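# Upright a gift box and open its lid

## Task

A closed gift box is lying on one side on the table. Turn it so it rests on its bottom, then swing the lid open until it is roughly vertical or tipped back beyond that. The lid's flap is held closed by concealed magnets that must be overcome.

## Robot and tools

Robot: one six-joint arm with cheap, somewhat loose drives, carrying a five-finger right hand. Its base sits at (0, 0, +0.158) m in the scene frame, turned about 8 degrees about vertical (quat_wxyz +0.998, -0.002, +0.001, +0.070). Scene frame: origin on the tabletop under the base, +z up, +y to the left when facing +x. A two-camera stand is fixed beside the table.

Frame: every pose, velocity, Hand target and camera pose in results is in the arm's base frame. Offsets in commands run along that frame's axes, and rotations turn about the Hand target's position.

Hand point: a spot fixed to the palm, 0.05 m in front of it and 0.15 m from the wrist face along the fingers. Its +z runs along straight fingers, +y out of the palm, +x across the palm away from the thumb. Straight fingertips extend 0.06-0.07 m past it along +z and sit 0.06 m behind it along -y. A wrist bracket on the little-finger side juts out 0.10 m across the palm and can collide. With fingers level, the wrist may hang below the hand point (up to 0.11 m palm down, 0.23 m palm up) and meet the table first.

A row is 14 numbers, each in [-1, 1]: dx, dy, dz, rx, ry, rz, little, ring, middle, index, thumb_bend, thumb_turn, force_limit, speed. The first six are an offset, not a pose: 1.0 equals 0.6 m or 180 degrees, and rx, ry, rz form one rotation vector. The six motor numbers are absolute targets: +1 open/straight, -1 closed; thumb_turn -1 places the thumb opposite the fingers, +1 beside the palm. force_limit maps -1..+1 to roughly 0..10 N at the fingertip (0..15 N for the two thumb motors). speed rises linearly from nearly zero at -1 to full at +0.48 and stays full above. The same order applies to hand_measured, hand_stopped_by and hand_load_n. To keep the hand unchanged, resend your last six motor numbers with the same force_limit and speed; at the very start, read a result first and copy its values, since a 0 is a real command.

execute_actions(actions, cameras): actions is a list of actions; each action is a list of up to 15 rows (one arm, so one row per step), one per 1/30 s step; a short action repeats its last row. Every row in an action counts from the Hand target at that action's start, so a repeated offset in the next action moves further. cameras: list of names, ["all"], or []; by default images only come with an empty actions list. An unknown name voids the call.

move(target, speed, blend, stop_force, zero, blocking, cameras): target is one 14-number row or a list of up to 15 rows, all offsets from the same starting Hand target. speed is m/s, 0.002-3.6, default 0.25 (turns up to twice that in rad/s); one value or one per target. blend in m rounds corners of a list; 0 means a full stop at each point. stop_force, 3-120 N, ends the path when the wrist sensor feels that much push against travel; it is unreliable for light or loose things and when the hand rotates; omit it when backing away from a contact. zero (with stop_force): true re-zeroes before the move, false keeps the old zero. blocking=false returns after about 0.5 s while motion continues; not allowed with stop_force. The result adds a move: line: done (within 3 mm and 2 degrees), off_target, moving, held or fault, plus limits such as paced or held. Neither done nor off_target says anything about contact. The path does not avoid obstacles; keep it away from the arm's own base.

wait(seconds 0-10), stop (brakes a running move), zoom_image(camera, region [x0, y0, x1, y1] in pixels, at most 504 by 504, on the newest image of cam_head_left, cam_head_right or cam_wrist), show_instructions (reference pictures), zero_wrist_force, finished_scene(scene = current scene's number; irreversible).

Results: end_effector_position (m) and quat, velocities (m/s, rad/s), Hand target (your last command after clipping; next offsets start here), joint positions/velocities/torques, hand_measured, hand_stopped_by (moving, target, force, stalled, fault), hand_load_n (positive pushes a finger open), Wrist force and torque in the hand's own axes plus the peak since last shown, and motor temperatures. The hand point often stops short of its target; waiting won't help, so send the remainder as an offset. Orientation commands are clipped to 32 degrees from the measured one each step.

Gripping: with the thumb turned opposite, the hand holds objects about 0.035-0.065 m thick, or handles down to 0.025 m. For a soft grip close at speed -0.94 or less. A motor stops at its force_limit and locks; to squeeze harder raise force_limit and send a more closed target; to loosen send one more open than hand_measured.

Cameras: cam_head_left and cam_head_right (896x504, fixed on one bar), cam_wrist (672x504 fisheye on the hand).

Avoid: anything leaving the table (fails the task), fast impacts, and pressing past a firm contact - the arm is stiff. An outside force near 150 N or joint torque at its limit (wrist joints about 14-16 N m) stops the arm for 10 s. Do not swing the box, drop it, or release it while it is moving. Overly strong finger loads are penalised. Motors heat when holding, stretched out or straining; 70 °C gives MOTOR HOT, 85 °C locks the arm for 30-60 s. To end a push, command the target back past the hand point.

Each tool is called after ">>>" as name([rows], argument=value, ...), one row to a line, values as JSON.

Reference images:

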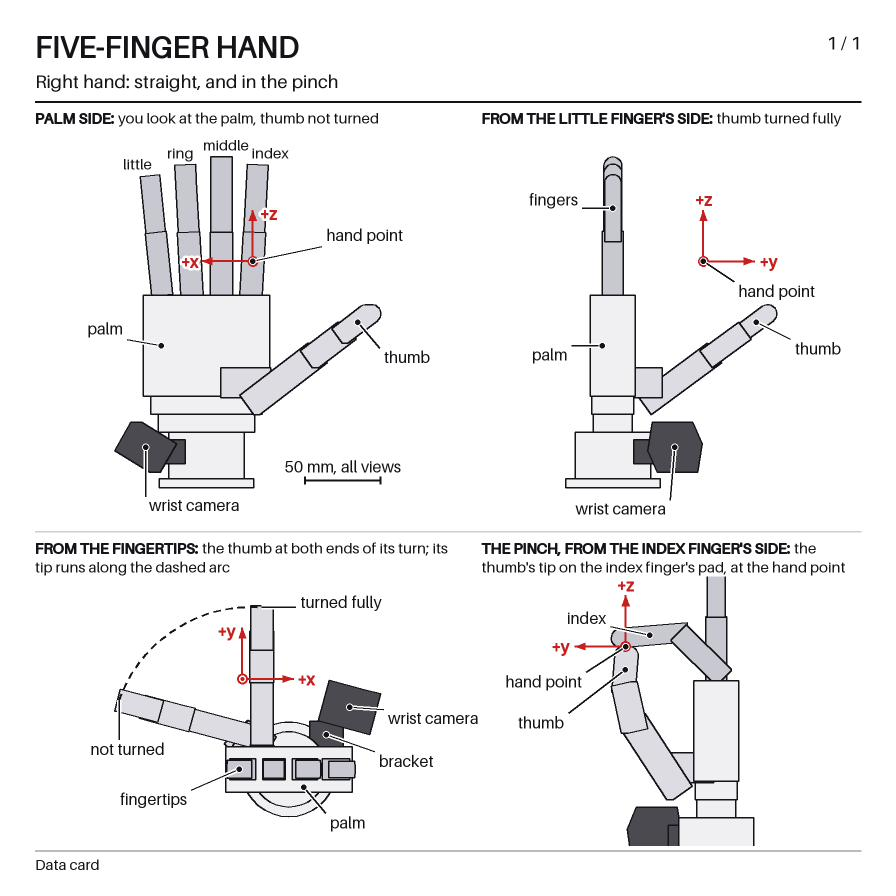

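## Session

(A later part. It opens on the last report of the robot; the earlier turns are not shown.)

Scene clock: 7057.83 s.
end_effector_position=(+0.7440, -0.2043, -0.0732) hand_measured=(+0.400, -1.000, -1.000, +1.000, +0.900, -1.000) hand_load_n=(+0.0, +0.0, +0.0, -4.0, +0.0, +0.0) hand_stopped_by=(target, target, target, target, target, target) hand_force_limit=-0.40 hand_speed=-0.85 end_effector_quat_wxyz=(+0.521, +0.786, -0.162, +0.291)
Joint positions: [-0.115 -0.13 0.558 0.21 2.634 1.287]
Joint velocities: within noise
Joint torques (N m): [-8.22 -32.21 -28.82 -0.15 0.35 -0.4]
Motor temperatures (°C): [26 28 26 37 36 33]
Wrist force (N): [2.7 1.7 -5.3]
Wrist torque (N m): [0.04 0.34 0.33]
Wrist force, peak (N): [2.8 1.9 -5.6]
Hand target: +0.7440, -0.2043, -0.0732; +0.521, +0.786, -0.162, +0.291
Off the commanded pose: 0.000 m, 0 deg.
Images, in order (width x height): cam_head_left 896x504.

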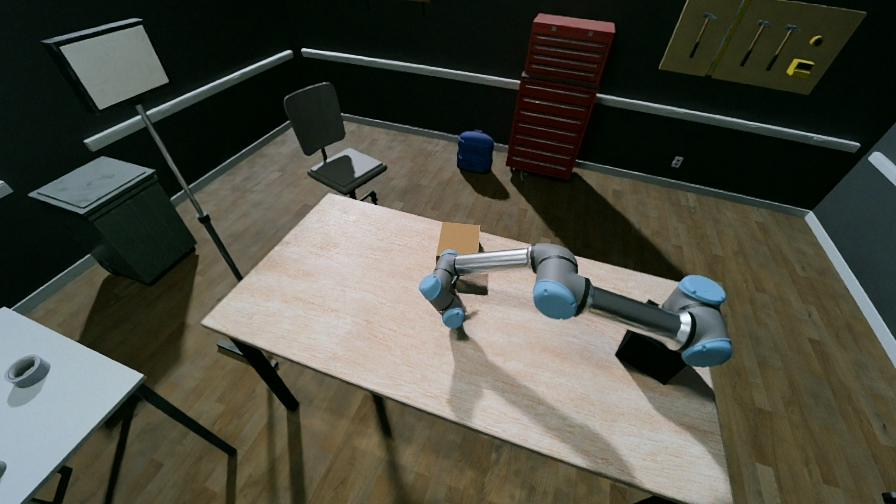

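>>> move([
  [0, 0, 0.003, 0, 0, 0, 0.52, -1, -1, 1, 0.9, -1, 0.2, 0.4],
  [-0.0027, 0.0332, 0.003, 0, 0, 0, 0.52, -1, -1, 1, 0.9, -1, 0.2, 0.4],
  [0.0172, 0.0332, 0.0033, 0, 0, -0.0333, 0.52, -1, -1, 1, 0.9, -1, 0.2, 0.4],
], speed=[0.02, 0.05, 0.05], cameras=["cam_wrist"])

>>> zoom_image(camera="cam_wrist", region=[210, 0, 350, 157])

Scene clock: 7114.37 s.
end_effector_position=(+0.7444, -0.1844, -0.0719) hand_measured=(+0.520, -1.000, -1.000, +1.000, +0.900, -1.000) hand_load_n=(+0.0, +0.0, +0.0, +0.0, +0.0, +0.0) hand_stopped_by=(target, target, target, target, target, target) hand_force_limit=0.20 hand_speed=0.40 end_effector_quat_wxyz=(+0.524, +0.784, -0.170, +0.286)
Joint positions: [-0.086 -0.072 0.439 0.324 2.674 1.349]
Joint torques (N m): [-5.81 -86.64 -3.5 -1.78 -0.16 -0.65]
Wrist force (N): [-1.2 -1.8 -1.0]
Wrist torque (N m): [-0.17 0.09 0.01]
Wrist force, peak (N): [2.7 2.1 -5.6]
Hand target: +0.7444, -0.1844, -0.0719; +0.524, +0.784, -0.170, +0.286 (not the last commanded pose)
Off the commanded pose: 0.010 m, 5 deg.
move: held (a check stopped the path); path passed 2 of 3 targets; limits=held
pose unreachable: on one or more control steps of this call, first in action 0 (counted from 0), an arm could not follow its commanded pose, so it was not sent that pose on those steps. It may still have moved: this result reports where it is.
cause: moving toward the commanded pose would bring two parts of the arm too close to each other (joints 4 (wrist 1) to 6 (wrist 3) lie between them).
camera_calibration:
cam_wrist: T_world_to_cam=[[-0.315133, -0.360104, 0.878075, 0.228048], [-0.922799, 0.33236, -0.194881, 0.732484], [-0.221659, -0.871701, -0.437041, 0.0893788], [0, 0, 0, 1]] pos_world=[0.767613, -0.0834155, -0.0184337]
Images, in order (width x height): cam_wrist 672x504.

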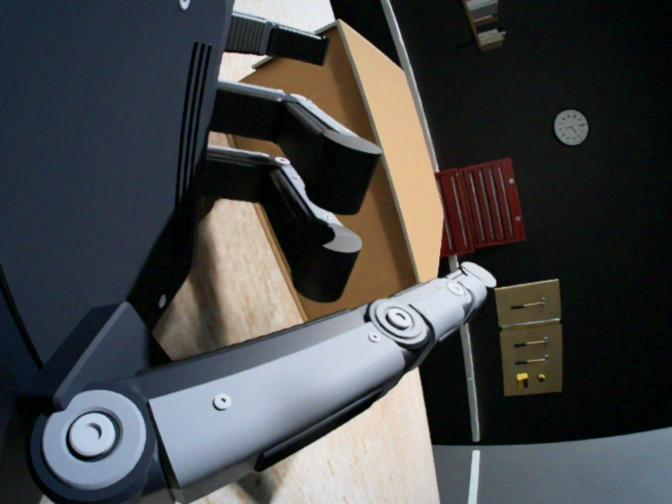

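Scaled by 3.210 from the camera's 672x504 image, which has a finer 960x720 frame.

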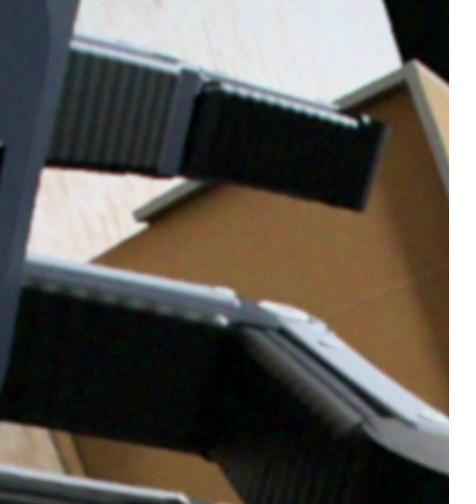

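>>> move([
  [-0.16, -0.02, 0.003, 0, 0, 0, 0.9, -1, -1, 1, 0.9, -1, 0.2, 0.4],
  [-0.153, -0.106, 0.003, 0, 0, 0, 0.9, -1, -1, 1, 0.9, -1, 0.2, 0.4],
], speed=[0.08, 0.03], cameras=["cam_wrist", "cam_head_left"])

>>> zoom_image(camera="cam_head_left", region=[410, 200, 520, 300])

Scene clock: 7137.77 s.
end_effector_position=(+0.6526, -0.2479, -0.0701) hand_measured=(+0.900, -1.000, -1.000, +1.000, +0.900, -1.000) hand_load_n=(+0.5, +0.0, +0.0, +0.0, +0.0, +0.0) hand_stopped_by=(target, target, target, target, target, target) hand_force_limit=0.20 hand_speed=0.40 end_effector_quat_wxyz=(+0.524, +0.784, -0.170, +0.286)
Joint positions: [-0.198 -0.391 1.128 -0.163 2.584 1.214]
Joint torques (N m): [-5.79 -78.62 1.17 -1.65 -0.3 -1.25]
Wrist force (N): [-1.2 -2.4 -2.2]
Wrist torque (N m): [-0.12 0.13 0.08]
Wrist force, peak (N): [-1.7 -2.4 -2.0]
Hand target: +0.6526, -0.2480, -0.0701; +0.524, +0.784, -0.170, +0.286
Off the commanded pose: 0.000 m, 0 deg.
move: done
camera_calibration:
cam_wrist: T_world_to_cam=[[-0.315179, -0.360082, 0.878068, 0.174675], [-0.922811, 0.332268, -0.194982, 0.669127], [-0.221544, -0.871745, -0.437012, 0.0143581], [0, 0, 0, 1]] pos_world=[0.675713, -0.146916, -0.0166338]
Images, in order (width x height): cam_head_left 896x504, cam_wrist 672x504.

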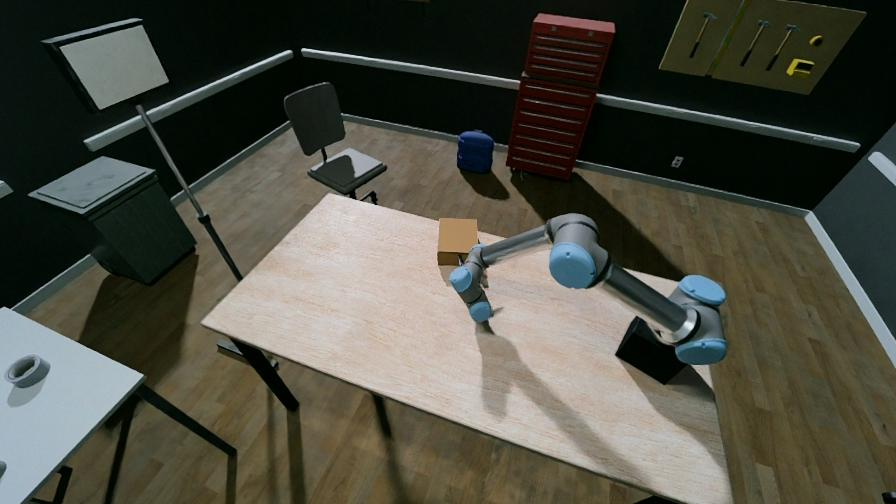

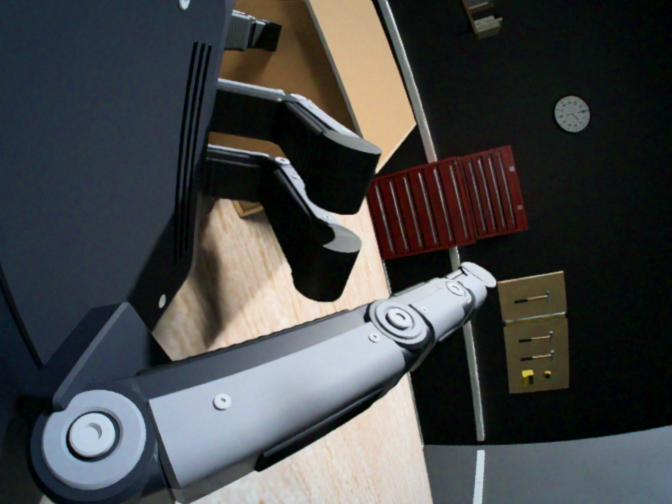

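Scaled by 4.582 from the camera's 896x504 image, which has a finer 1280x720 frame.

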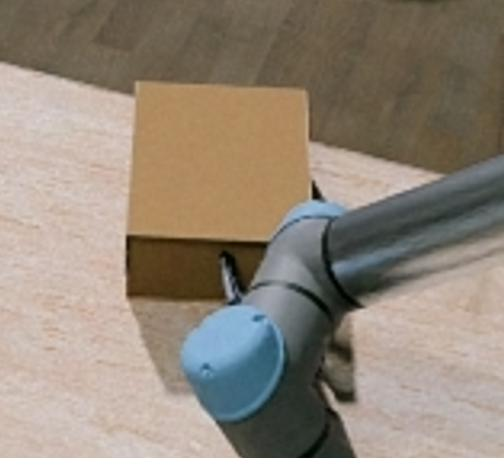

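>>> move([
  [-0.0058, 0.0328, 0, 0, 0, 0, 0.9, -1, -1, 1, 0.9, -1, 0.2, 0.4],
  [0.1637, 0.0547, -0.002, 0, 0, 0, 0.52, -1, -1, 1, 0.9, -1, 0.2, 0.4],
], speed=[0.05, 0.08], cameras=["cam_wrist"])

>>> zoom_image(camera="cam_wrist", region=[210, 0, 350, 157])

Scene clock: 7158.00 s.
end_effector_position=(+0.7508, -0.2152, -0.0713) hand_measured=(+0.520, -1.000, -1.000, +1.000, +0.900, -1.000) hand_load_n=(+0.0, +0.0, +0.0, +0.0, +0.0, +0.0) hand_stopped_by=(target, target, target, target, target, target) hand_force_limit=0.20 hand_speed=0.40 end_effector_quat_wxyz=(+0.524, +0.784, -0.170, +0.286)
Joint positions: [-0.127 -0.078 0.441 0.279 2.642 1.294]
Joint torques (N m): [6.73 -35.96 -32.6 4.14 2.75 1.51]
Wrist force (N): [-1.2 -1.8 -0.9]
Wrist torque (N m): [-0.18 0.08 0.02]
Wrist force, peak (N): [-1.5 -2.6 -2.4]
Hand target: +0.7508, -0.2152, -0.0713; +0.524, +0.784, -0.170, +0.286
Off the commanded pose: 0.000 m, 0 deg.
move: done
camera_calibration:
cam_wrist: T_world_to_cam=[[-0.315187, -0.360109, 0.878054, 0.218488], [-0.922831, 0.332188, -0.195023, 0.748746], [-0.221449, -0.871764, -0.437021, 0.0640417], [0, 0, 0, 1]] pos_world=[0.774013, -0.114216, -0.0178339]
Images, in order (width x height): cam_wrist 672x504.

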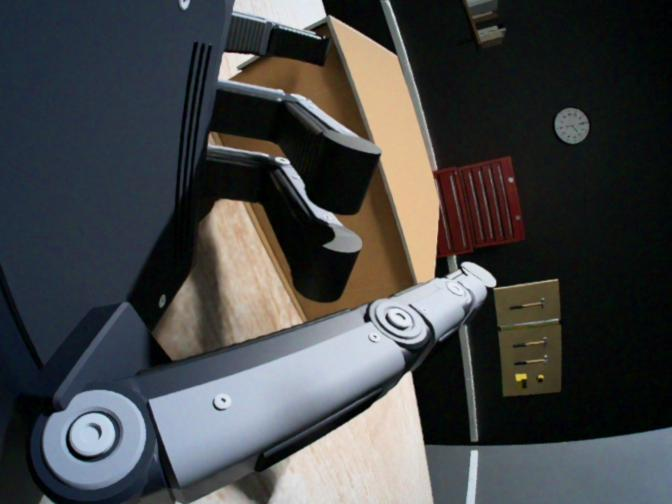

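Scaled by 3.210 from the camera's 672x504 image, which has a finer 960x720 frame.

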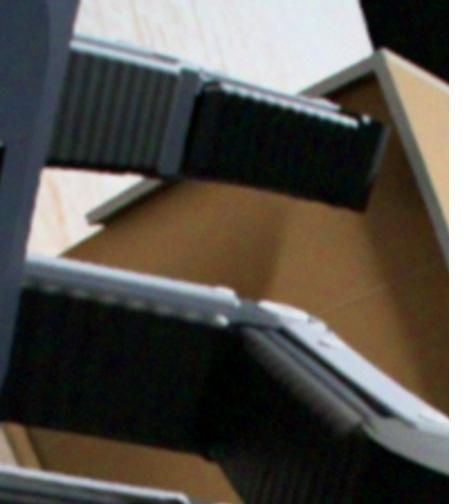

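>>> move(target=[0.0046, -0.0263, 0, 0, 0, 0, 0.52, -1, -1, 1, 0.9, -1, 0.2, 0.4], speed=0.006, cameras=["cam_wrist"])

>>> zoom_image(camera="cam_wrist", region=[210, 0, 350, 157])

Scene clock: 7165.87 s.
end_effector_position=(+0.7535, -0.2309, -0.0712) hand_measured=(+0.520, -1.000, -1.000, +1.000, +0.900, -1.000) hand_load_n=(+0.0, +0.0, +0.0, +0.0, +0.0, +0.0) hand_stopped_by=(target, target, target, target, target, target) hand_force_limit=0.20 hand_speed=0.40 end_effector_quat_wxyz=(+0.524, +0.784, -0.170, +0.286)
Joint positions: [-0.148 -0.078 0.439 0.26 2.625 1.269]
Joint torques (N m): [-8.7 -81.24 -32.38 -2.46 -0.61 -1.31]
Wrist force (N): [-1.3 -2.1 -1.6]
Wrist torque (N m): [-0.19 0.11 0.09]
Wrist force, peak (N): [-1.3 -2.1 -1.6]
Hand target: +0.7536, -0.2310, -0.0713; +0.524, +0.784, -0.170, +0.286
Off the commanded pose: 0.000 m, 0 deg.
move: done
camera_calibration:
cam_wrist: T_world_to_cam=[[-0.315187, -0.360109, 0.878054, 0.213685], [-0.922831, 0.332188, -0.195023, 0.756453], [-0.221449, -0.871764, -0.437021, 0.0509529], [0, 0, 0, 1]] pos_world=[0.776713, -0.129916, -0.0178339]
Images, in order (width x height): cam_wrist 672x504.

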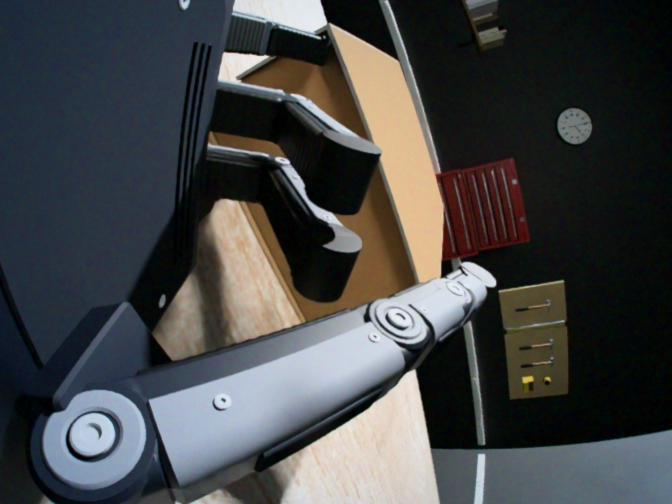

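Scaled by 3.210 from the camera's 672x504 image, which has a finer 960x720 frame.

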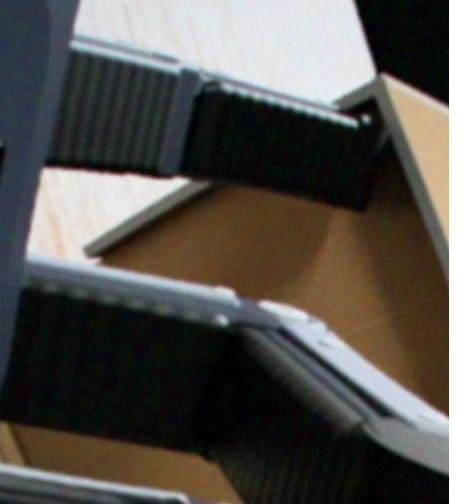

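>>> move(target=[0, 0, 0, 0, 0, 0, 0.42, -1, -1, 1, 0.9, -1, -0.5, -0.85], speed=0.004, cameras=["cam_wrist"])

>>> zoom_image(camera="cam_wrist", region=[270, 0, 370, 112])

Scene clock: 7177.70 s.
end_effector_position=(+0.7536, -0.2310, -0.0713) hand_measured=(+0.420, -1.000, -1.000, +1.000, +0.900, -1.000) hand_load_n=(+0.0, +0.0, +0.0, +0.0, +0.0, +0.0) hand_stopped_by=(target, target, target, target, target, target) hand_force_limit=-0.50 hand_speed=-0.85 end_effector_quat_wxyz=(+0.524, +0.784, -0.170, +0.286)
Joint positions: [-0.148 -0.078 0.439 0.26 2.625 1.269]
Joint torques (N m): [-7.44 -49.47 -30.19 -1.86 0.75 -1.13]
Wrist force (N): [-1.0 -2.0 -1.0]
Wrist torque (N m): [-0.20 0.04 0.11]
Wrist force, peak (N): [-1.8 -4.0 -0.9]
Hand target: +0.7536, -0.2310, -0.0713; +0.524, +0.784, -0.170, +0.286
Off the commanded pose: 0.000 m, 0 deg.
move: done
camera_calibration:
cam_wrist: T_world_to_cam=[[-0.315187, -0.360109, 0.878054, 0.213649], [-0.922831, 0.332188, -0.195023, 0.756486], [-0.221449, -0.871764, -0.437021, 0.0508657], [0, 0, 0, 1]] pos_world=[0.776713, -0.130016, -0.0178339]
Images, in order (width x height): cam_wrist 672x504.

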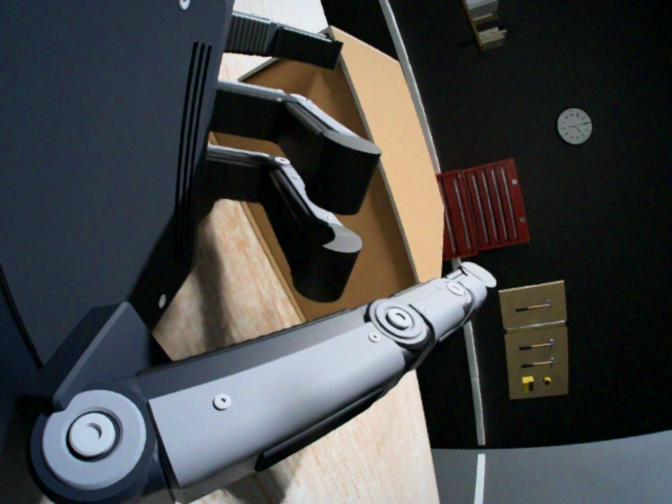

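Scaled by 4.500 from the camera's 672x504 image, which has a finer 960x720 frame.

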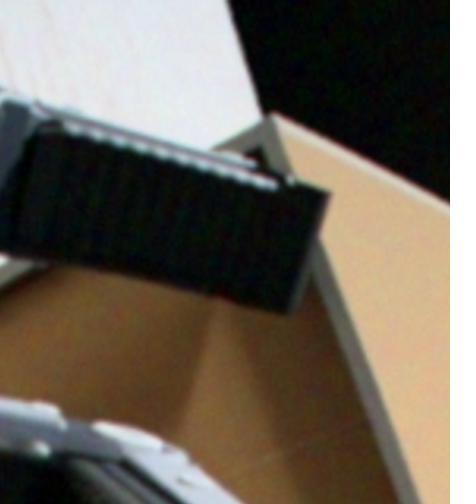

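>>> move(target=[0, 0, 0, 0, 0, 0, 0.54, -1, -1, 1, 0.9, -1, 0.2, -0.5], speed=0.004)

>>> move(target=[0.0015, -0.0082, 0, 0, 0, 0, 0.54, -1, -1, 1, 0.9, -1, 0.2, -0.5], speed=0.005, cameras=["cam_wrist"])

>>> zoom_image(camera="cam_wrist", region=[270, 0, 370, 112])

Scene clock: 7187.83 s.
end_effector_position=(+0.7536, -0.2310, -0.0713) hand_measured=(+0.540, -1.000, -1.000, +1.000, +0.900, -1.000) hand_load_n=(+0.0, +0.0, +0.0, +0.0, +0.0, +0.0) hand_stopped_by=(target, target, target, target, target, target) hand_force_limit=0.20 hand_speed=-0.50 end_effector_quat_wxyz=(+0.524, +0.784, -0.170, +0.286)
Joint positions: [-0.148 -0.078 0.439 0.26 2.625 1.269]
Joint torques (N m): [-1.48 -36.74 -14.42 -1.67 1.96 -0.17]
Wrist force (N): [-1.0 -1.9 -1.3]
Wrist torque (N m): [-0.17 0.07 0.11]
Wrist force, peak (N): [-1.5 -2.3 -1.1]
Hand target: +0.7536, -0.2310, -0.0713; +0.524, +0.784, -0.170, +0.286
Off the commanded pose: 0.000 m, 0 deg.
move: done

Scene clock: 7189.07 s.
end_effector_position=(+0.7544, -0.2358, -0.0713) hand_measured=(+0.540, -1.000, -1.000, +1.000, +0.900, -1.000) hand_load_n=(-0.5, +0.0, +0.0, +0.0, +0.0, +0.0) hand_stopped_by=(target, target, target, target, target, target) hand_force_limit=0.20 hand_speed=-0.50 end_effector_quat_wxyz=(+0.524, +0.784, -0.170, +0.286)
Joint positions: [-0.155 -0.078 0.437 0.255 2.62 1.261]
Joint torques (N m): [-9.64 -35.73 -32.27 -1.81 0.1 -1.58]
Wrist force (N): [-1.0 -2.5 -2.2]
Wrist torque (N m): [-0.13 0.12 0.13]
Wrist force, peak (N): [-0.9 -3.0 -1.8]
Hand target: +0.7545, -0.2359, -0.0713; +0.524, +0.784, -0.170, +0.286
Off the commanded pose: 0.000 m, 0 deg.
move: done
camera_calibration:
cam_wrist: T_world_to_cam=[[-0.315179, -0.360082, 0.878068, 0.212202], [-0.922811, 0.332268, -0.194982, 0.758907], [-0.221544, -0.871745, -0.437012, 0.0469572], [0, 0, 0, 1]] pos_world=[0.777613, -0.134816, -0.0178338]
Images, in order (width x height): cam_wrist 672x504.

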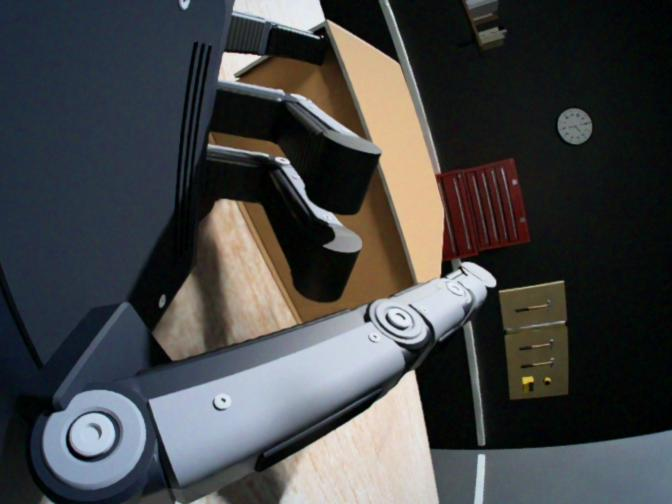

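Scaled by 4.500 from the camera's 672x504 image, which has a finer 960x720 frame.

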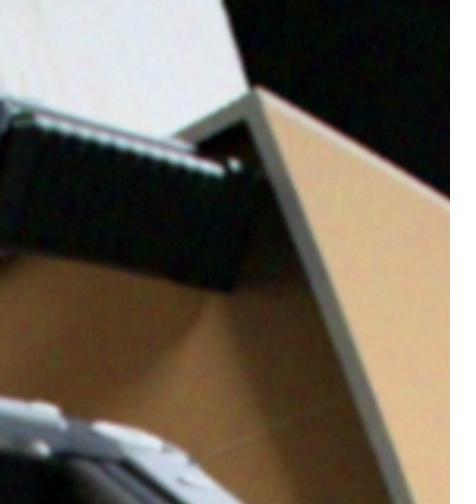

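>>> move(target=[0, 0, 0, 0, 0, 0, 0.42, -1, -1, 1, 0.9, -1, -0.5, -0.85], speed=0.004, cameras=["cam_wrist"])

>>> zoom_image(camera="cam_wrist", region=[270, 0, 370, 112])

Scene clock: 7194.27 s.
end_effector_position=(+0.7544, -0.2359, -0.0713) hand_measured=(+0.500, -1.000, -1.000, +1.000, +0.900, -1.000) hand_load_n=(+2.5, +0.0, +0.0, -0.5, +0.0, +0.0) hand_stopped_by=(force, target, target, target, target, target) hand_force_limit=-0.50 hand_speed=-0.85 end_effector_quat_wxyz=(+0.524, +0.784, -0.170, +0.286)
Joint positions: [-0.155 -0.078 0.437 0.255 2.62 1.261]
Joint torques (N m): [-6.05 -38.21 -32.03 -1.88 0.27 -1.09]
Wrist force (N): [-1.8 -3.7 -1.0]
Wrist torque (N m): [-0.22 0.02 -0.03]
Wrist force, peak (N): [-2.0 -3.7 -1.0]
Hand target: +0.7545, -0.2359, -0.0713; +0.524, +0.784, -0.170, +0.286
Off the commanded pose: 0.000 m, 0 deg.
move: done
camera_calibration:
cam_wrist: T_world_to_cam=[[-0.315179, -0.360082, 0.878068, 0.212166], [-0.922811, 0.332268, -0.194982, 0.75894], [-0.221544, -0.871745, -0.437012, 0.04687], [0, 0, 0, 1]] pos_world=[0.777613, -0.134916, -0.0178338]
Images, in order (width x height): cam_wrist 672x504.

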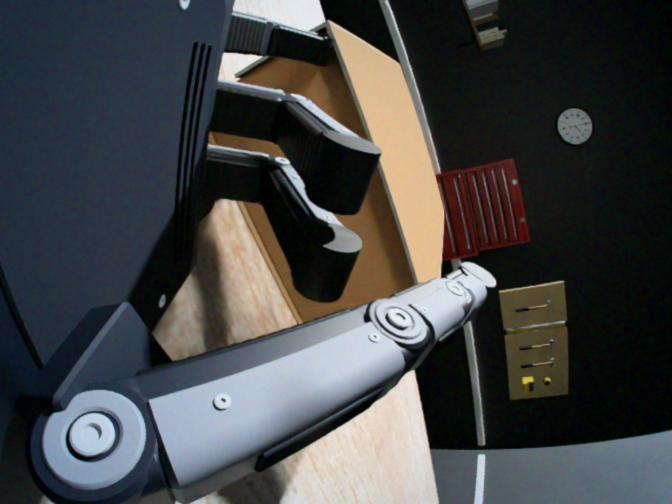

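Scaled by 4.500 from the camera's 672x504 image, which has a finer 960x720 frame.

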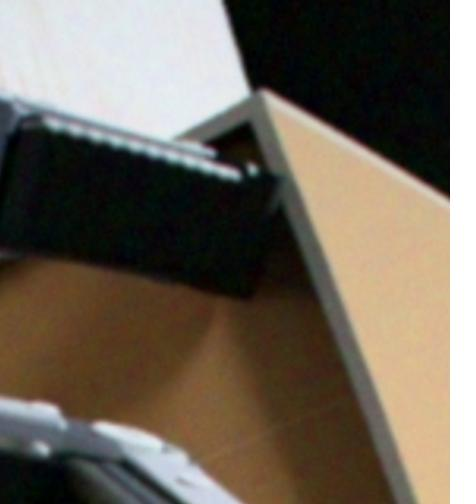

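>>> move(target=[0, 0, 0, 0, 0, 0, 0.53, -1, -1, 1, 0.9, -1, 0.2, -0.7], speed=0.004)

>>> move(target=[0, 0, -0.012, 0, 0, 0, 0.53, -1, -1, 1, 0.9, -1, 0.2, -0.7], speed=0.004, stop_force=5)

Scene clock: 7204.77 s.
end_effector_position=(+0.7544, -0.2359, -0.0713) hand_measured=(+0.530, -1.000, -1.000, +1.000, +0.900, -1.000) hand_load_n=(+0.0, +0.0, +0.0, +0.0, +0.0, +0.0) hand_stopped_by=(target, target, target, target, target, target) hand_force_limit=0.20 hand_speed=-0.70 end_effector_quat_wxyz=(+0.524, +0.784, -0.170, +0.286)
Joint positions: [-0.155 -0.078 0.437 0.255 2.62 1.261]
Joint torques (N m): [5 -53.14 -23.77 -1.83 1.98 0.68]
Wrist force (N): [-1.2 -1.8 -1.0]
Wrist torque (N m): [-0.19 0.11 0.10]
Wrist force, peak (N): [-2.2 -3.8 -1.2]
Hand target: +0.7545, -0.2359, -0.0713; +0.524, +0.784, -0.170, +0.286
Off the commanded pose: 0.000 m, 0 deg.
move: done

Scene clock: 7205.87 s.
end_effector_position=(+0.7545, -0.2359, -0.0731) hand_measured=(+0.530, -1.000, -1.000, +1.000, +0.900, -1.000) hand_load_n=(+0.0, +0.0, +0.0, -3.5, -0.5, +0.0) hand_stopped_by=(target, target, target, target, target, target) hand_force_limit=0.20 hand_speed=-0.70 end_effector_quat_wxyz=(+0.524, +0.784, -0.170, +0.286)
Joint positions: [-0.155 -0.074 0.434 0.254 2.62 1.261]
Joint torques (N m): [5.47 -70.96 -4.76 0.92 1.45 -0.05]
Wrist force (N): [1.7 2.1 -4.7]
Wrist torque (N m): [0.05 0.32 0.29]
Wrist force, peak (N): [2.2 1.9 -5.0]
Hand target: +0.7545, -0.2359, -0.0730; +0.524, +0.784, -0.170, +0.286 (not the last commanded pose)
Off the commanded pose: 0.005 m, 0 deg.
move: contact

>>> move(target=[0, 0, -0.0027, 0, 0, 0, 0.53, -1, -1, 1, 0.9, -1, 0.2, -0.7], speed=0.004)

>>> move(target=[0, 0, 0, 0, 0, 0, 0.40, -1, -1, 1, 0.9, -1, -0.1, -0.85], speed=0.004, cameras=["cam_wrist"])

>>> zoom_image(camera="cam_wrist", region=[210, 0, 350, 157])

Scene clock: 7219.10 s.
end_effector_position=(+0.7545, -0.2359, -0.0745) hand_measured=(+0.530, -1.000, -1.000, +1.000, +0.900, -1.000) hand_load_n=(+0.0, +0.0, +0.0, -8.0, +0.0, +0.0) hand_stopped_by=(target, target, target, target, target, target) hand_force_limit=0.20 hand_speed=-0.70 end_effector_quat_wxyz=(+0.524, +0.784, -0.170, +0.286)
Joint positions: [-0.155 -0.072 0.432 0.253 2.62 1.261]
Joint torques (N m): [2.68 -30.34 -27.66 -1.4 0.41 -0.15]
Wrist force (N): [6.6 6.8 -10.2]
Wrist torque (N m): [0.36 0.62 0.62]
Wrist force, peak (N): [6.6 6.8 -10.2]
Hand target: +0.7545, -0.2359, -0.0746; +0.524, +0.784, -0.170, +0.286
Off the commanded pose: 0.000 m, 0 deg.
move: done

Scene clock: 7219.70 s.
end_effector_position=(+0.7545, -0.2359, -0.0746) hand_measured=(+0.400, -1.000, -1.000, +1.000, +0.900, -1.000) hand_load_n=(+0.0, +0.0, +0.0, -8.5, +0.0, +0.5) hand_stopped_by=(target, target, target, target, target, target) hand_force_limit=-0.10 hand_speed=-0.85 end_effector_quat_wxyz=(+0.524, +0.784, -0.170, +0.286)
Joint positions: [-0.155 -0.071 0.432 0.253 2.62 1.261]
Joint torques (N m): [1.09 -28.51 -26.01 -0.47 -0.3 -0.39]
Wrist force (N): [7.5 6.7 -9.1]
Wrist torque (N m): [0.24 0.62 0.67]
Wrist force, peak (N): [7.3 6.7 -10.5]
Hand target: +0.7545, -0.2359, -0.0746; +0.524, +0.784, -0.170, +0.286
Off the commanded pose: 0.000 m, 0 deg.
move: done
camera_calibration:
cam_wrist: T_world_to_cam=[[-0.315268, -0.360079, 0.878037, 0.215132], [-0.922803, 0.33222, -0.1951, 0.758282], [-0.22145, -0.871764, -0.43702, 0.0453519], [0, 0, 0, 1]] pos_world=[0.777612, -0.134916, -0.0211341]
Images, in order (width x height): cam_wrist 672x504.

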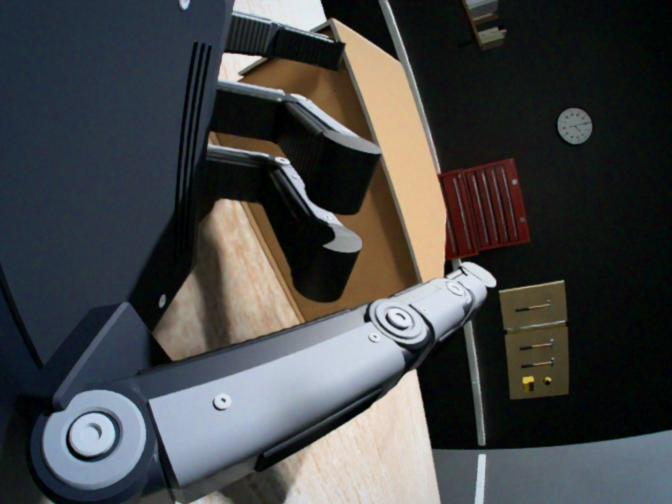

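Scaled by 3.210 from the camera's 672x504 image, which has a finer 960x720 frame.

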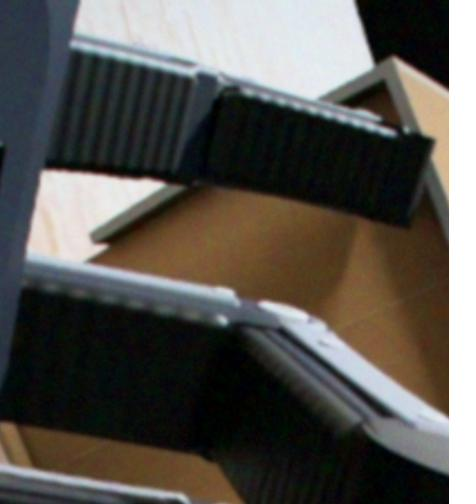

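>>> move([
  [0, 0, 0.005, 0, 0, 0, 0.54, -1, -1, 1, 0.9, -1, 0.2, 0.4],
  [-0.0173, 0.0985, 0.041, 0, 0, 0, 0.54, -1, -1, 1, 0.9, -1, 0.2, 0.4],
  [-0.0313, 0.0978, 0.0243, 0.0665, -0.2508, 0.0226, 1, -1, -1, 0.5, 0.9, -1, 0.2, 0.4],
], speed=[0.02, 0.06, 0.15], cameras=["cam_wrist"])

Scene clock: 7373.53 s.
end_effector_position=(+0.7357, -0.1772, -0.0600) hand_measured=(+1.000, -1.000, -1.000, +0.500, +0.900, -1.000) hand_load_n=(+0.0, +0.0, +0.0, +0.0, +0.0, +0.5) hand_stopped_by=(target, target, target, target, target, target) hand_force_limit=0.20 hand_speed=0.40 end_effector_quat_wxyz=(+0.326, +0.669, -0.359, +0.563)
Joint positions: [-0.109 -0.482 1.193 -0.464 2.464 1.732]
Joint torques (N m): [-7.55 -77.96 -0.47 -2.69 -0.39 0.7]
Wrist force (N): [-1.3 -0.5 -1.6]
Wrist torque (N m): [0.02 0.08 0.06]
Wrist force, peak (N): [7.6 7.2 -9.2]
Hand target: +0.7357, -0.1772, -0.0600; +0.326, +0.669, -0.359, +0.563
Off the commanded pose: 0.000 m, 0 deg.
move: done
camera_calibration:
cam_wrist: T_world_to_cam=[[-0.782161, -0.534094, 0.320886, 0.496806], [-0.56096, 0.379461, -0.735753, 0.434062], [0.271198, -0.755482, -0.596405, -0.252711], [0, 0, 0, 1]] pos_world=[0.700608, -0.0902867, 0.00922614]
Images, in order (width x height): cam_wrist 672x504.

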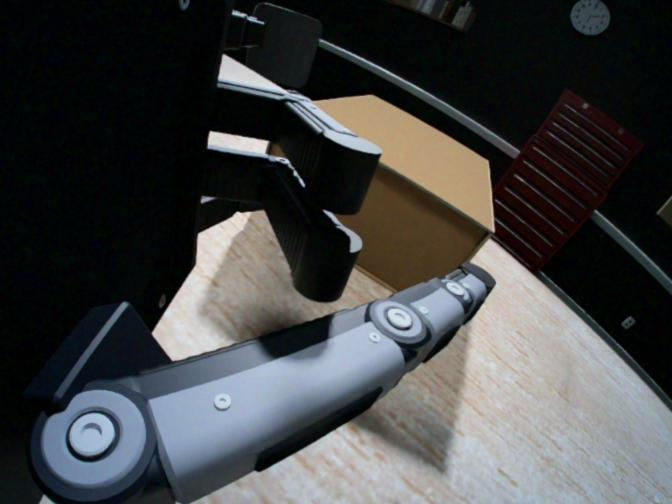

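>>> move(target=[0, 0, -0.075, 0, 0, 0, 1, -1, -1, 0.5, 0.9, -1, 0.2, 0.4], speed=0.06)

>>> move(target=[0, 0, -0.06, 0, 0, 0, 1, -1, -1, 0.5, 0.9, -1, 0.2, 0.4], speed=0.006, stop_force=3, cameras=["cam_wrist"])

Scene clock: 7379.47 s.
end_effector_position=(+0.7357, -0.1772, -0.1049) hand_measured=(+1.000, -1.000, -1.000, +0.500, +0.900, -1.000) hand_load_n=(+0.0, +0.0, +0.0, +0.0, +0.0, +0.5) hand_stopped_by=(target, target, target, target, target, target) hand_force_limit=0.20 hand_speed=0.40 end_effector_quat_wxyz=(+0.326, +0.669, -0.359, +0.563)
Joint positions: [-0.109 -0.405 1.169 -0.517 2.464 1.732]
Joint torques (N m): [-5.48 -33.63 -30.36 -2.72 0.53 -0.71]
Wrist force (N): [-1.4 -0.5 -1.3]
Wrist torque (N m): [0.03 0.09 0.05]
Wrist force, peak (N): [-1.6 -0.6 -1.8]
Hand target: +0.7357, -0.1772, -0.1050; +0.326, +0.669, -0.359, +0.563
Off the commanded pose: 0.000 m, 0 deg.
move: done

Scene clock: 7384.47 s.
end_effector_position=(+0.7357, -0.1772, -0.1269) hand_measured=(+1.000, -1.000, -1.000, +0.500, +0.900, -1.000) hand_load_n=(+0.0, +0.0, +0.0, -2.0, +0.0, +0.0) hand_stopped_by=(target, target, target, target, target, target) hand_force_limit=0.20 hand_speed=0.40 end_effector_quat_wxyz=(+0.326, +0.669, -0.359, +0.563)
Joint positions: [-0.109 -0.365 1.152 -0.54 2.464 1.732]
Joint torques (N m): [-6.43 -76.4 0.82 2.62 0.87 -0.54]
Wrist force (N): [1.1 0.2 -2.7]
Wrist torque (N m): [0.04 0.17 0.12]
Wrist force, peak (N): [3.0 0.0 -3.4]
Hand target: +0.7357, -0.1772, -0.1269; +0.326, +0.669, -0.359, +0.563 (not the last commanded pose)
Off the commanded pose: 0.014 m, 0 deg.
move: contact
camera_calibration:
cam_wrist: T_world_to_cam=[[-0.782169, -0.534071, 0.320905, 0.518282], [-0.560941, 0.379406, -0.735796, 0.384819], [0.271214, -0.755526, -0.596342, -0.292622], [0, 0, 0, 1]] pos_world=[0.700608, -0.0902867, -0.0576739]
Images, in order (width x height): cam_wrist 672x504.

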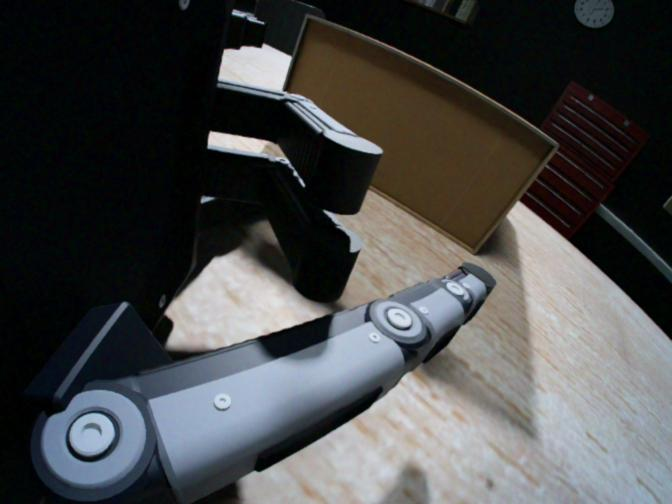

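>>> move([
  [0, 0, 0.045, 0, 0, 0, 1, -1, -1, 0.0, 0.9, -1, 0.2, 0.4],
  [0.0092, -0.0633, 0.045, 0.021, -0.0085, 0.0611, 1, -1, -1, 0.0, 0.9, -1, 0.2, 0.4],
], speed=0.06)

>>> move(target=[0, 0, -0.07, 0, 0, 0, 1, -1, -1, 0.0, 0.9, -1, 0.2, 0.4], speed=0.007, stop_force=3, cameras=["cam_wrist"])

Scene clock: 7484.70 s.
end_effector_position=(+0.7412, -0.2152, -0.0999) hand_measured=(+1.000, -1.000, -1.000, +0.000, +0.900, -1.000) hand_load_n=(+0.0, +0.0, +0.0, +0.0, +0.0, +0.5) hand_stopped_by=(target, target, target, target, target, target) hand_force_limit=0.20 hand_speed=0.40 end_effector_quat_wxyz=(+0.244, +0.703, -0.316, +0.588)
Joint positions: [-0.217 -0.515 1.367 -0.624 2.157 1.728]
Joint torques (N m): [-6.74 -73.53 0.76 -3.3 -1.04 -0.72]
Wrist force (N): [-1.2 -0.7 -1.6]
Wrist torque (N m): [0.01 0.06 0.06]
Wrist force, peak (N): [0.9 0.3 -3.2]
Hand target: +0.7412, -0.2152, -0.0999; +0.244, +0.703, -0.316, +0.589
Off the commanded pose: 0.000 m, 0 deg.
move: done

Scene clock: 7490.60 s.
end_effector_position=(+0.7412, -0.2152, -0.1322) hand_measured=(+1.000, -1.000, -1.000, +0.000, +0.900, -1.000) hand_load_n=(+0.0, +0.0, +0.0, -1.5, +0.0, +0.5) hand_stopped_by=(target, target, target, target, target, target) hand_force_limit=0.20 hand_speed=0.40 end_effector_quat_wxyz=(+0.244, +0.703, -0.316, +0.589)
Joint positions: [-0.217 -0.455 1.347 -0.664 2.157 1.728]
Joint torques (N m): [-6.65 -72.24 2 2.49 -0.61 -0.63]
Wrist force (N): [1.1 -0.2 -3.1]
Wrist torque (N m): [0.02 0.20 0.03]
Wrist force, peak (N): [3.5 0.0 -3.4]
Hand target: +0.7412, -0.2152, -0.1322; +0.244, +0.703, -0.316, +0.589 (not the last commanded pose)
Off the commanded pose: 0.010 m, 0 deg.
move: contact
camera_calibration:
cam_wrist: T_world_to_cam=[[-0.671748, -0.693368, 0.26076, 0.379978], [-0.608234, 0.315319, -0.72844, 0.420655], [0.422854, -0.647931, -0.633545, -0.420127], [0, 0, 0, 1]] pos_world=[0.688759, -0.14139, -0.05883]
Images, in order (width x height): cam_wrist 672x504.

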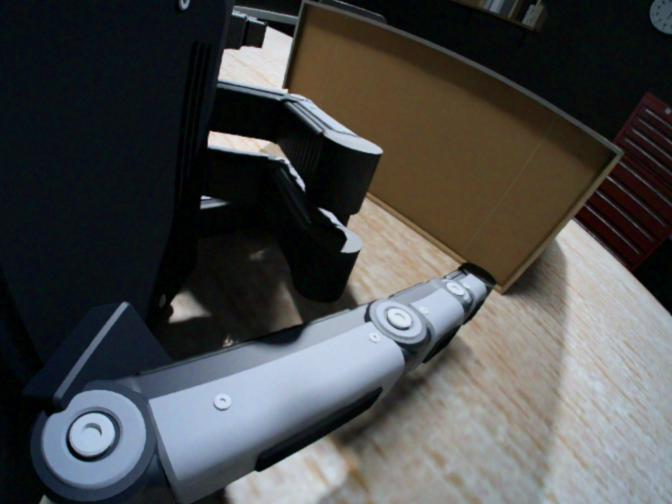

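>>> zoom_image(camera="cam_wrist", region=[210, 0, 350, 105])

Scaled by 3.600 from the camera's 672x504 image, which has a finer 960x720 frame.

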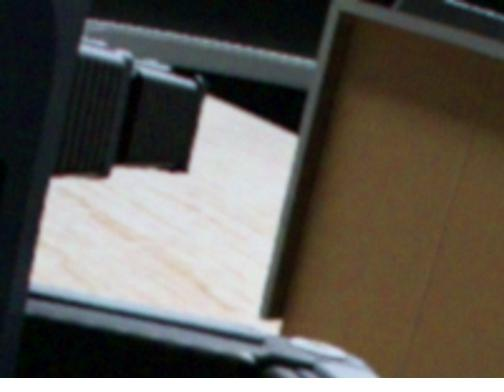

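>>> move([
  [0, 0, 0.004, 0, 0, 0, 1, -1, -1, 0.0, 0.9, -1, 0.2, 0.4],
  [0.0104, -0.0591, 0.004, 0, 0, 0, 1, -1, -1, 0.0, 0.9, -1, 0.2, 0.4],
], speed=0.05, cameras=["cam_wrist"])

>>> zoom_image(camera="cam_wrist", region=[210, 0, 350, 105])

Scene clock: 7508.23 s.
end_effector_position=(+0.7474, -0.2505, -0.1298) hand_measured=(+1.000, -1.000, -1.000, +0.000, +0.900, -1.000) hand_load_n=(+0.0, +0.0, +0.0, +0.0, +0.0, +0.0) hand_stopped_by=(target, target, target, target, target, target) hand_force_limit=0.20 hand_speed=0.40 end_effector_quat_wxyz=(+0.244, +0.703, -0.316, +0.589)
Joint positions: [-0.271 -0.45 1.323 -0.652 2.104 1.714]
Joint torques (N m): [-7.26 -29.24 -26.36 2.69 -1.2 -0.71]
Wrist force (N): [-1.5 -0.4 -1.2]
Wrist torque (N m): [0.03 0.10 0.03]
Wrist force, peak (N): [1.3 -0.2 -3.2]
Hand target: +0.7475, -0.2507, -0.1298; +0.244, +0.703, -0.316, +0.589
Off the commanded pose: 0.000 m, 0 deg.
move: done
camera_calibration:
cam_wrist: T_world_to_cam=[[-0.671748, -0.693368, 0.26076, 0.358971], [-0.608234, 0.315319, -0.72844, 0.437337], [0.422854, -0.647931, -0.633545, -0.444165], [0, 0, 0, 1]] pos_world=[0.694959, -0.17679, -0.05643]
Images, in order (width x height): cam_wrist 672x504.

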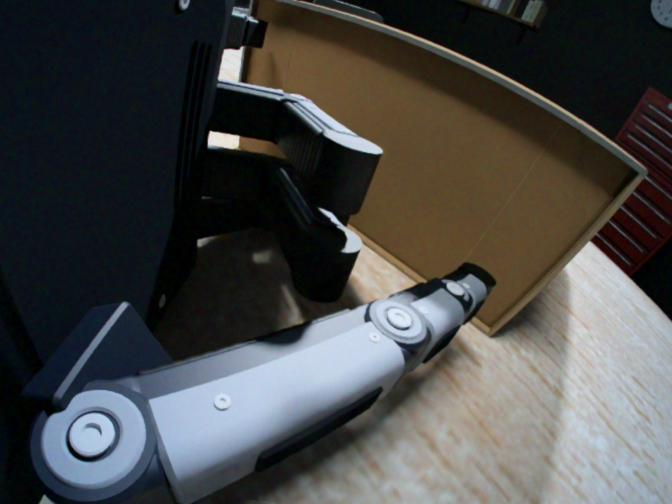

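Scaled by 3.600 from the camera's 672x504 image, which has a finer 960x720 frame.

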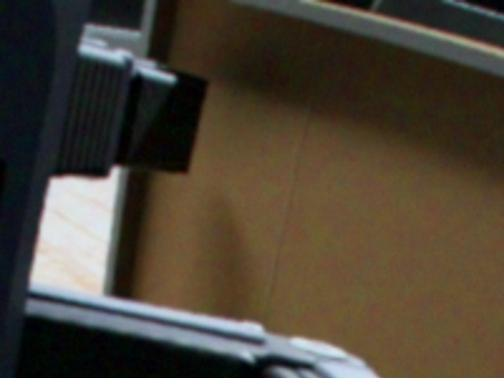

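>>> move(target=[0.0026, -0.0148, 0, 0, 0, 0, 1, -1, -1, 0.0, 0.9, -1, 0.2, 0.4], speed=0.005, cameras=["cam_wrist"])

>>> zoom_image(camera="cam_wrist", region=[210, 0, 350, 105])

Scene clock: 7521.37 s.
end_effector_position=(+0.7490, -0.2594, -0.1298) hand_measured=(+1.000, -1.000, -1.000, +0.000, +0.900, -1.000) hand_load_n=(+0.5, +0.0, +0.0, +0.0, +0.0, +0.0) hand_stopped_by=(target, target, target, target, target, target) hand_force_limit=0.20 hand_speed=0.40 end_effector_quat_wxyz=(+0.244, +0.703, -0.316, +0.589)
Joint positions: [-0.284 -0.446 1.315 -0.649 2.091 1.711]
Joint torques (N m): [-11.74 -29.63 -26.41 2.37 -0.68 -0.81]
Wrist force (N): [-0.9 -1.8 -2.4]
Wrist torque (N m): [0.06 0.24 -0.02]
Wrist force, peak (N): [-1.8 -1.5 -2.2]
Hand target: +0.7490, -0.2595, -0.1298; +0.244, +0.703, -0.316, +0.589
Off the commanded pose: 0.000 m, 0 deg.
move: done
camera_calibration:
cam_wrist: T_world_to_cam=[[-0.671748, -0.693368, 0.26076, 0.353875], [-0.608234, 0.315319, -0.72844, 0.441117], [0.422854, -0.647931, -0.633545, -0.450608], [0, 0, 0, 1]] pos_world=[0.696559, -0.18569, -0.05643]
Images, in order (width x height): cam_wrist 672x504.

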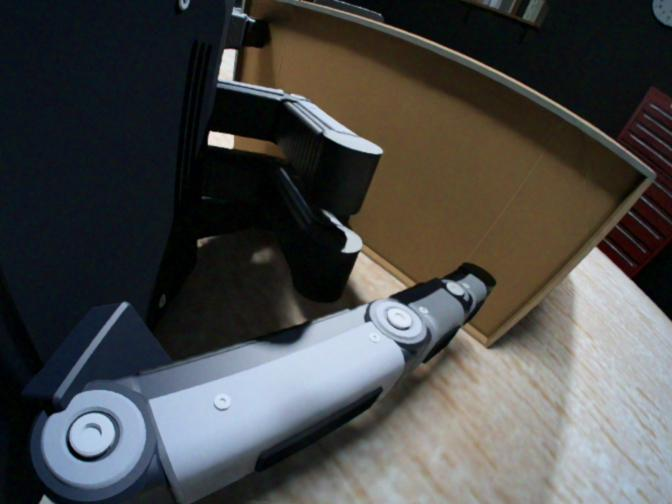

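Scaled by 3.600 from the camera's 672x504 image, which has a finer 960x720 frame.

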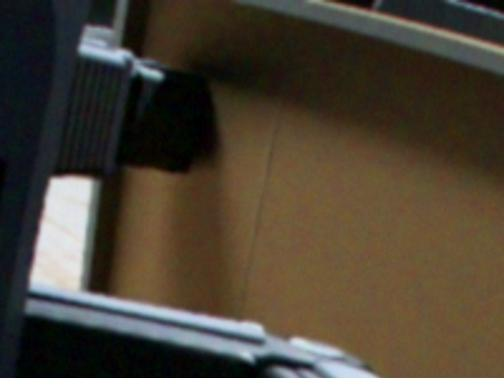

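>>> move(target=[-0.0002, -0.0055, 0, 0, 0, 0.0122, 1, -1, -1, 0.0, 0.9, -1, 0.2, 0.4], speed=0.005)

>>> move(target=[0, 0, -0.012, 0, 0, 0, 1, -1, -1, 0.0, 0.9, -1, 0.2, 0.4], speed=0.004, stop_force=4, cameras=["cam_wrist"])

>>> zoom_image(camera="cam_wrist", region=[210, 0, 350, 105])

Scene clock: 7541.03 s.
end_effector_position=(+0.7489, -0.2628, -0.1298) hand_measured=(+1.000, -1.000, -1.000, +0.000, +0.900, -1.000) hand_load_n=(+0.0, +0.0, +0.0, -0.5, +0.0, +0.0) hand_stopped_by=(target, target, target, target, target, target) hand_force_limit=0.20 hand_speed=0.40 end_effector_quat_wxyz=(+0.233, +0.709, -0.303, +0.593)
Joint positions: [-0.301 -0.46 1.347 -0.675 2.038 1.698]
Joint torques (N m): [-7.79 -76.18 2 -3.47 -0.89 -1.53]
Wrist force (N): [-1.5 -1.3 -2.4]
Wrist torque (N m): [0.01 0.05 0.13]
Wrist force, peak (N): [-2.1 -1.7 -2.4]
Hand target: +0.7489, -0.2628, -0.1298; +0.232, +0.709, -0.303, +0.593
Off the commanded pose: 0.000 m, 0 deg.
move: done

Scene clock: 7542.67 s.
end_effector_position=(+0.7489, -0.2628, -0.1307) hand_measured=(+1.000, -1.000, -1.000, +0.000, +0.900, -1.000) hand_load_n=(+0.0, +0.0, +0.0, -2.5, +0.0, +0.0) hand_stopped_by=(target, target, target, target, target, target) hand_force_limit=0.20 hand_speed=0.40 end_effector_quat_wxyz=(+0.232, +0.709, -0.303, +0.593)
Joint positions: [-0.301 -0.458 1.347 -0.677 2.038 1.697]
Joint torques (N m): [-7.77 -71.23 2.19 2.57 -0.46 -0.68]
Wrist force (N): [1.8 -1.7 -3.9]
Wrist torque (N m): [0.01 0.24 0.10]
Wrist force, peak (N): [3.4 -2.2 -4.4]
Hand target: +0.7489, -0.2628, -0.1307; +0.232, +0.709, -0.303, +0.593 (not the last commanded pose)
Off the commanded pose: 0.006 m, 0 deg.
move: contact
camera_calibration:
cam_wrist: T_world_to_cam=[[-0.644672, -0.718632, 0.260703, 0.324779], [-0.619787, 0.291701, -0.728543, 0.443868], [0.447507, -0.631252, -0.63345, -0.467341], [0, 0, 0, 1]] pos_world=[0.693618, -0.19109, -0.0573303]
Images, in order (width x height): cam_wrist 672x504.

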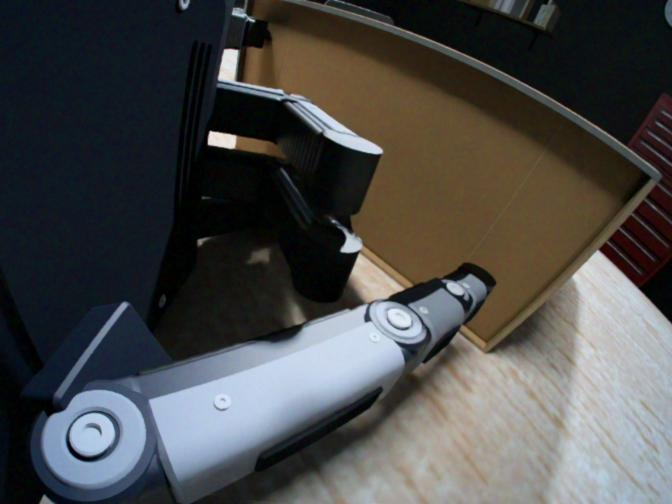

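Scaled by 3.600 from the camera's 672x504 image, which has a finer 960x720 frame.

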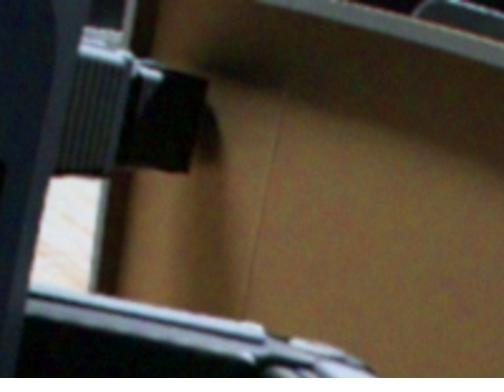

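>>> move([
  [0, 0, 0.0015, 0, 0, 0, 1, -1, -1, 0.0, 0.9, -1, 0.2, 0.4],
  [0.0162, 0.0047, 0.0, 0.0048, -0.0274, 0, 1, -1, -1, 0.0, 0.9, -1, 0.2, 0.4],
], speed=0.015, cameras=["cam_wrist"])

>>> zoom_image(camera="cam_wrist", region=[210, 0, 350, 105])

Scene clock: 7567.07 s.
end_effector_position=(+0.7586, -0.2600, -0.1307) hand_measured=(+1.000, -1.000, -1.000, +0.000, +0.900, -1.000) hand_load_n=(+0.0, +0.5, +0.0, -1.5, +0.0, +0.0) hand_stopped_by=(target, target, target, target, target, target) hand_force_limit=0.20 hand_speed=0.40 end_effector_quat_wxyz=(+0.214, +0.685, -0.317, +0.621)
Joint positions: [-0.297 -0.448 1.351 -0.748 2.035 1.742]
Joint torques (N m): [6.1 -29.49 1.68 -4.08 -0.96 1.8]
Wrist force (N): [-0.5 0.2 -2.5]
Wrist torque (N m): [0.07 0.12 0.04]
Wrist force, peak (N): [2.1 -2.2 -4.0]
Hand target: +0.7586, -0.2600, -0.1307; +0.214, +0.685, -0.317, +0.621
Off the commanded pose: 0.000 m, 0 deg.
move: done
camera_calibration:
cam_wrist: T_world_to_cam=[[-0.664222, -0.72201, 0.193677, 0.338211], [-0.555235, 0.303032, -0.774523, 0.397026], [0.500523, -0.621991, -0.602166, -0.503641], [0, 0, 0, 1]] pos_world=[0.697174, -0.18938, -0.0612735]
Images, in order (width x height): cam_wrist 672x504.

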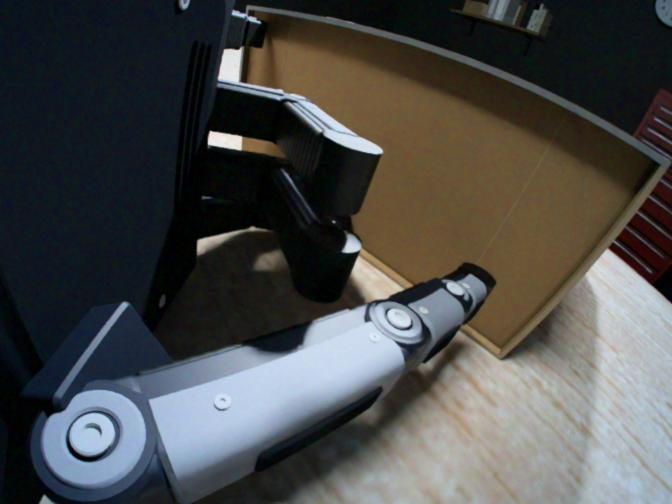

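Scaled by 3.600 from the camera's 672x504 image, which has a finer 960x720 frame.

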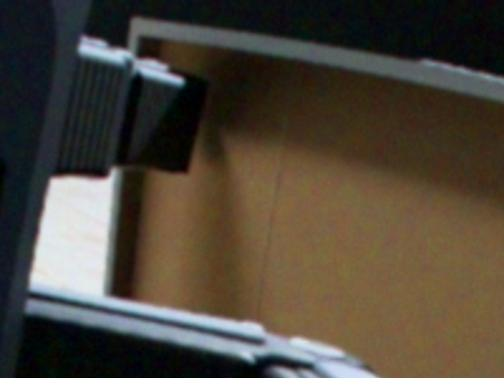

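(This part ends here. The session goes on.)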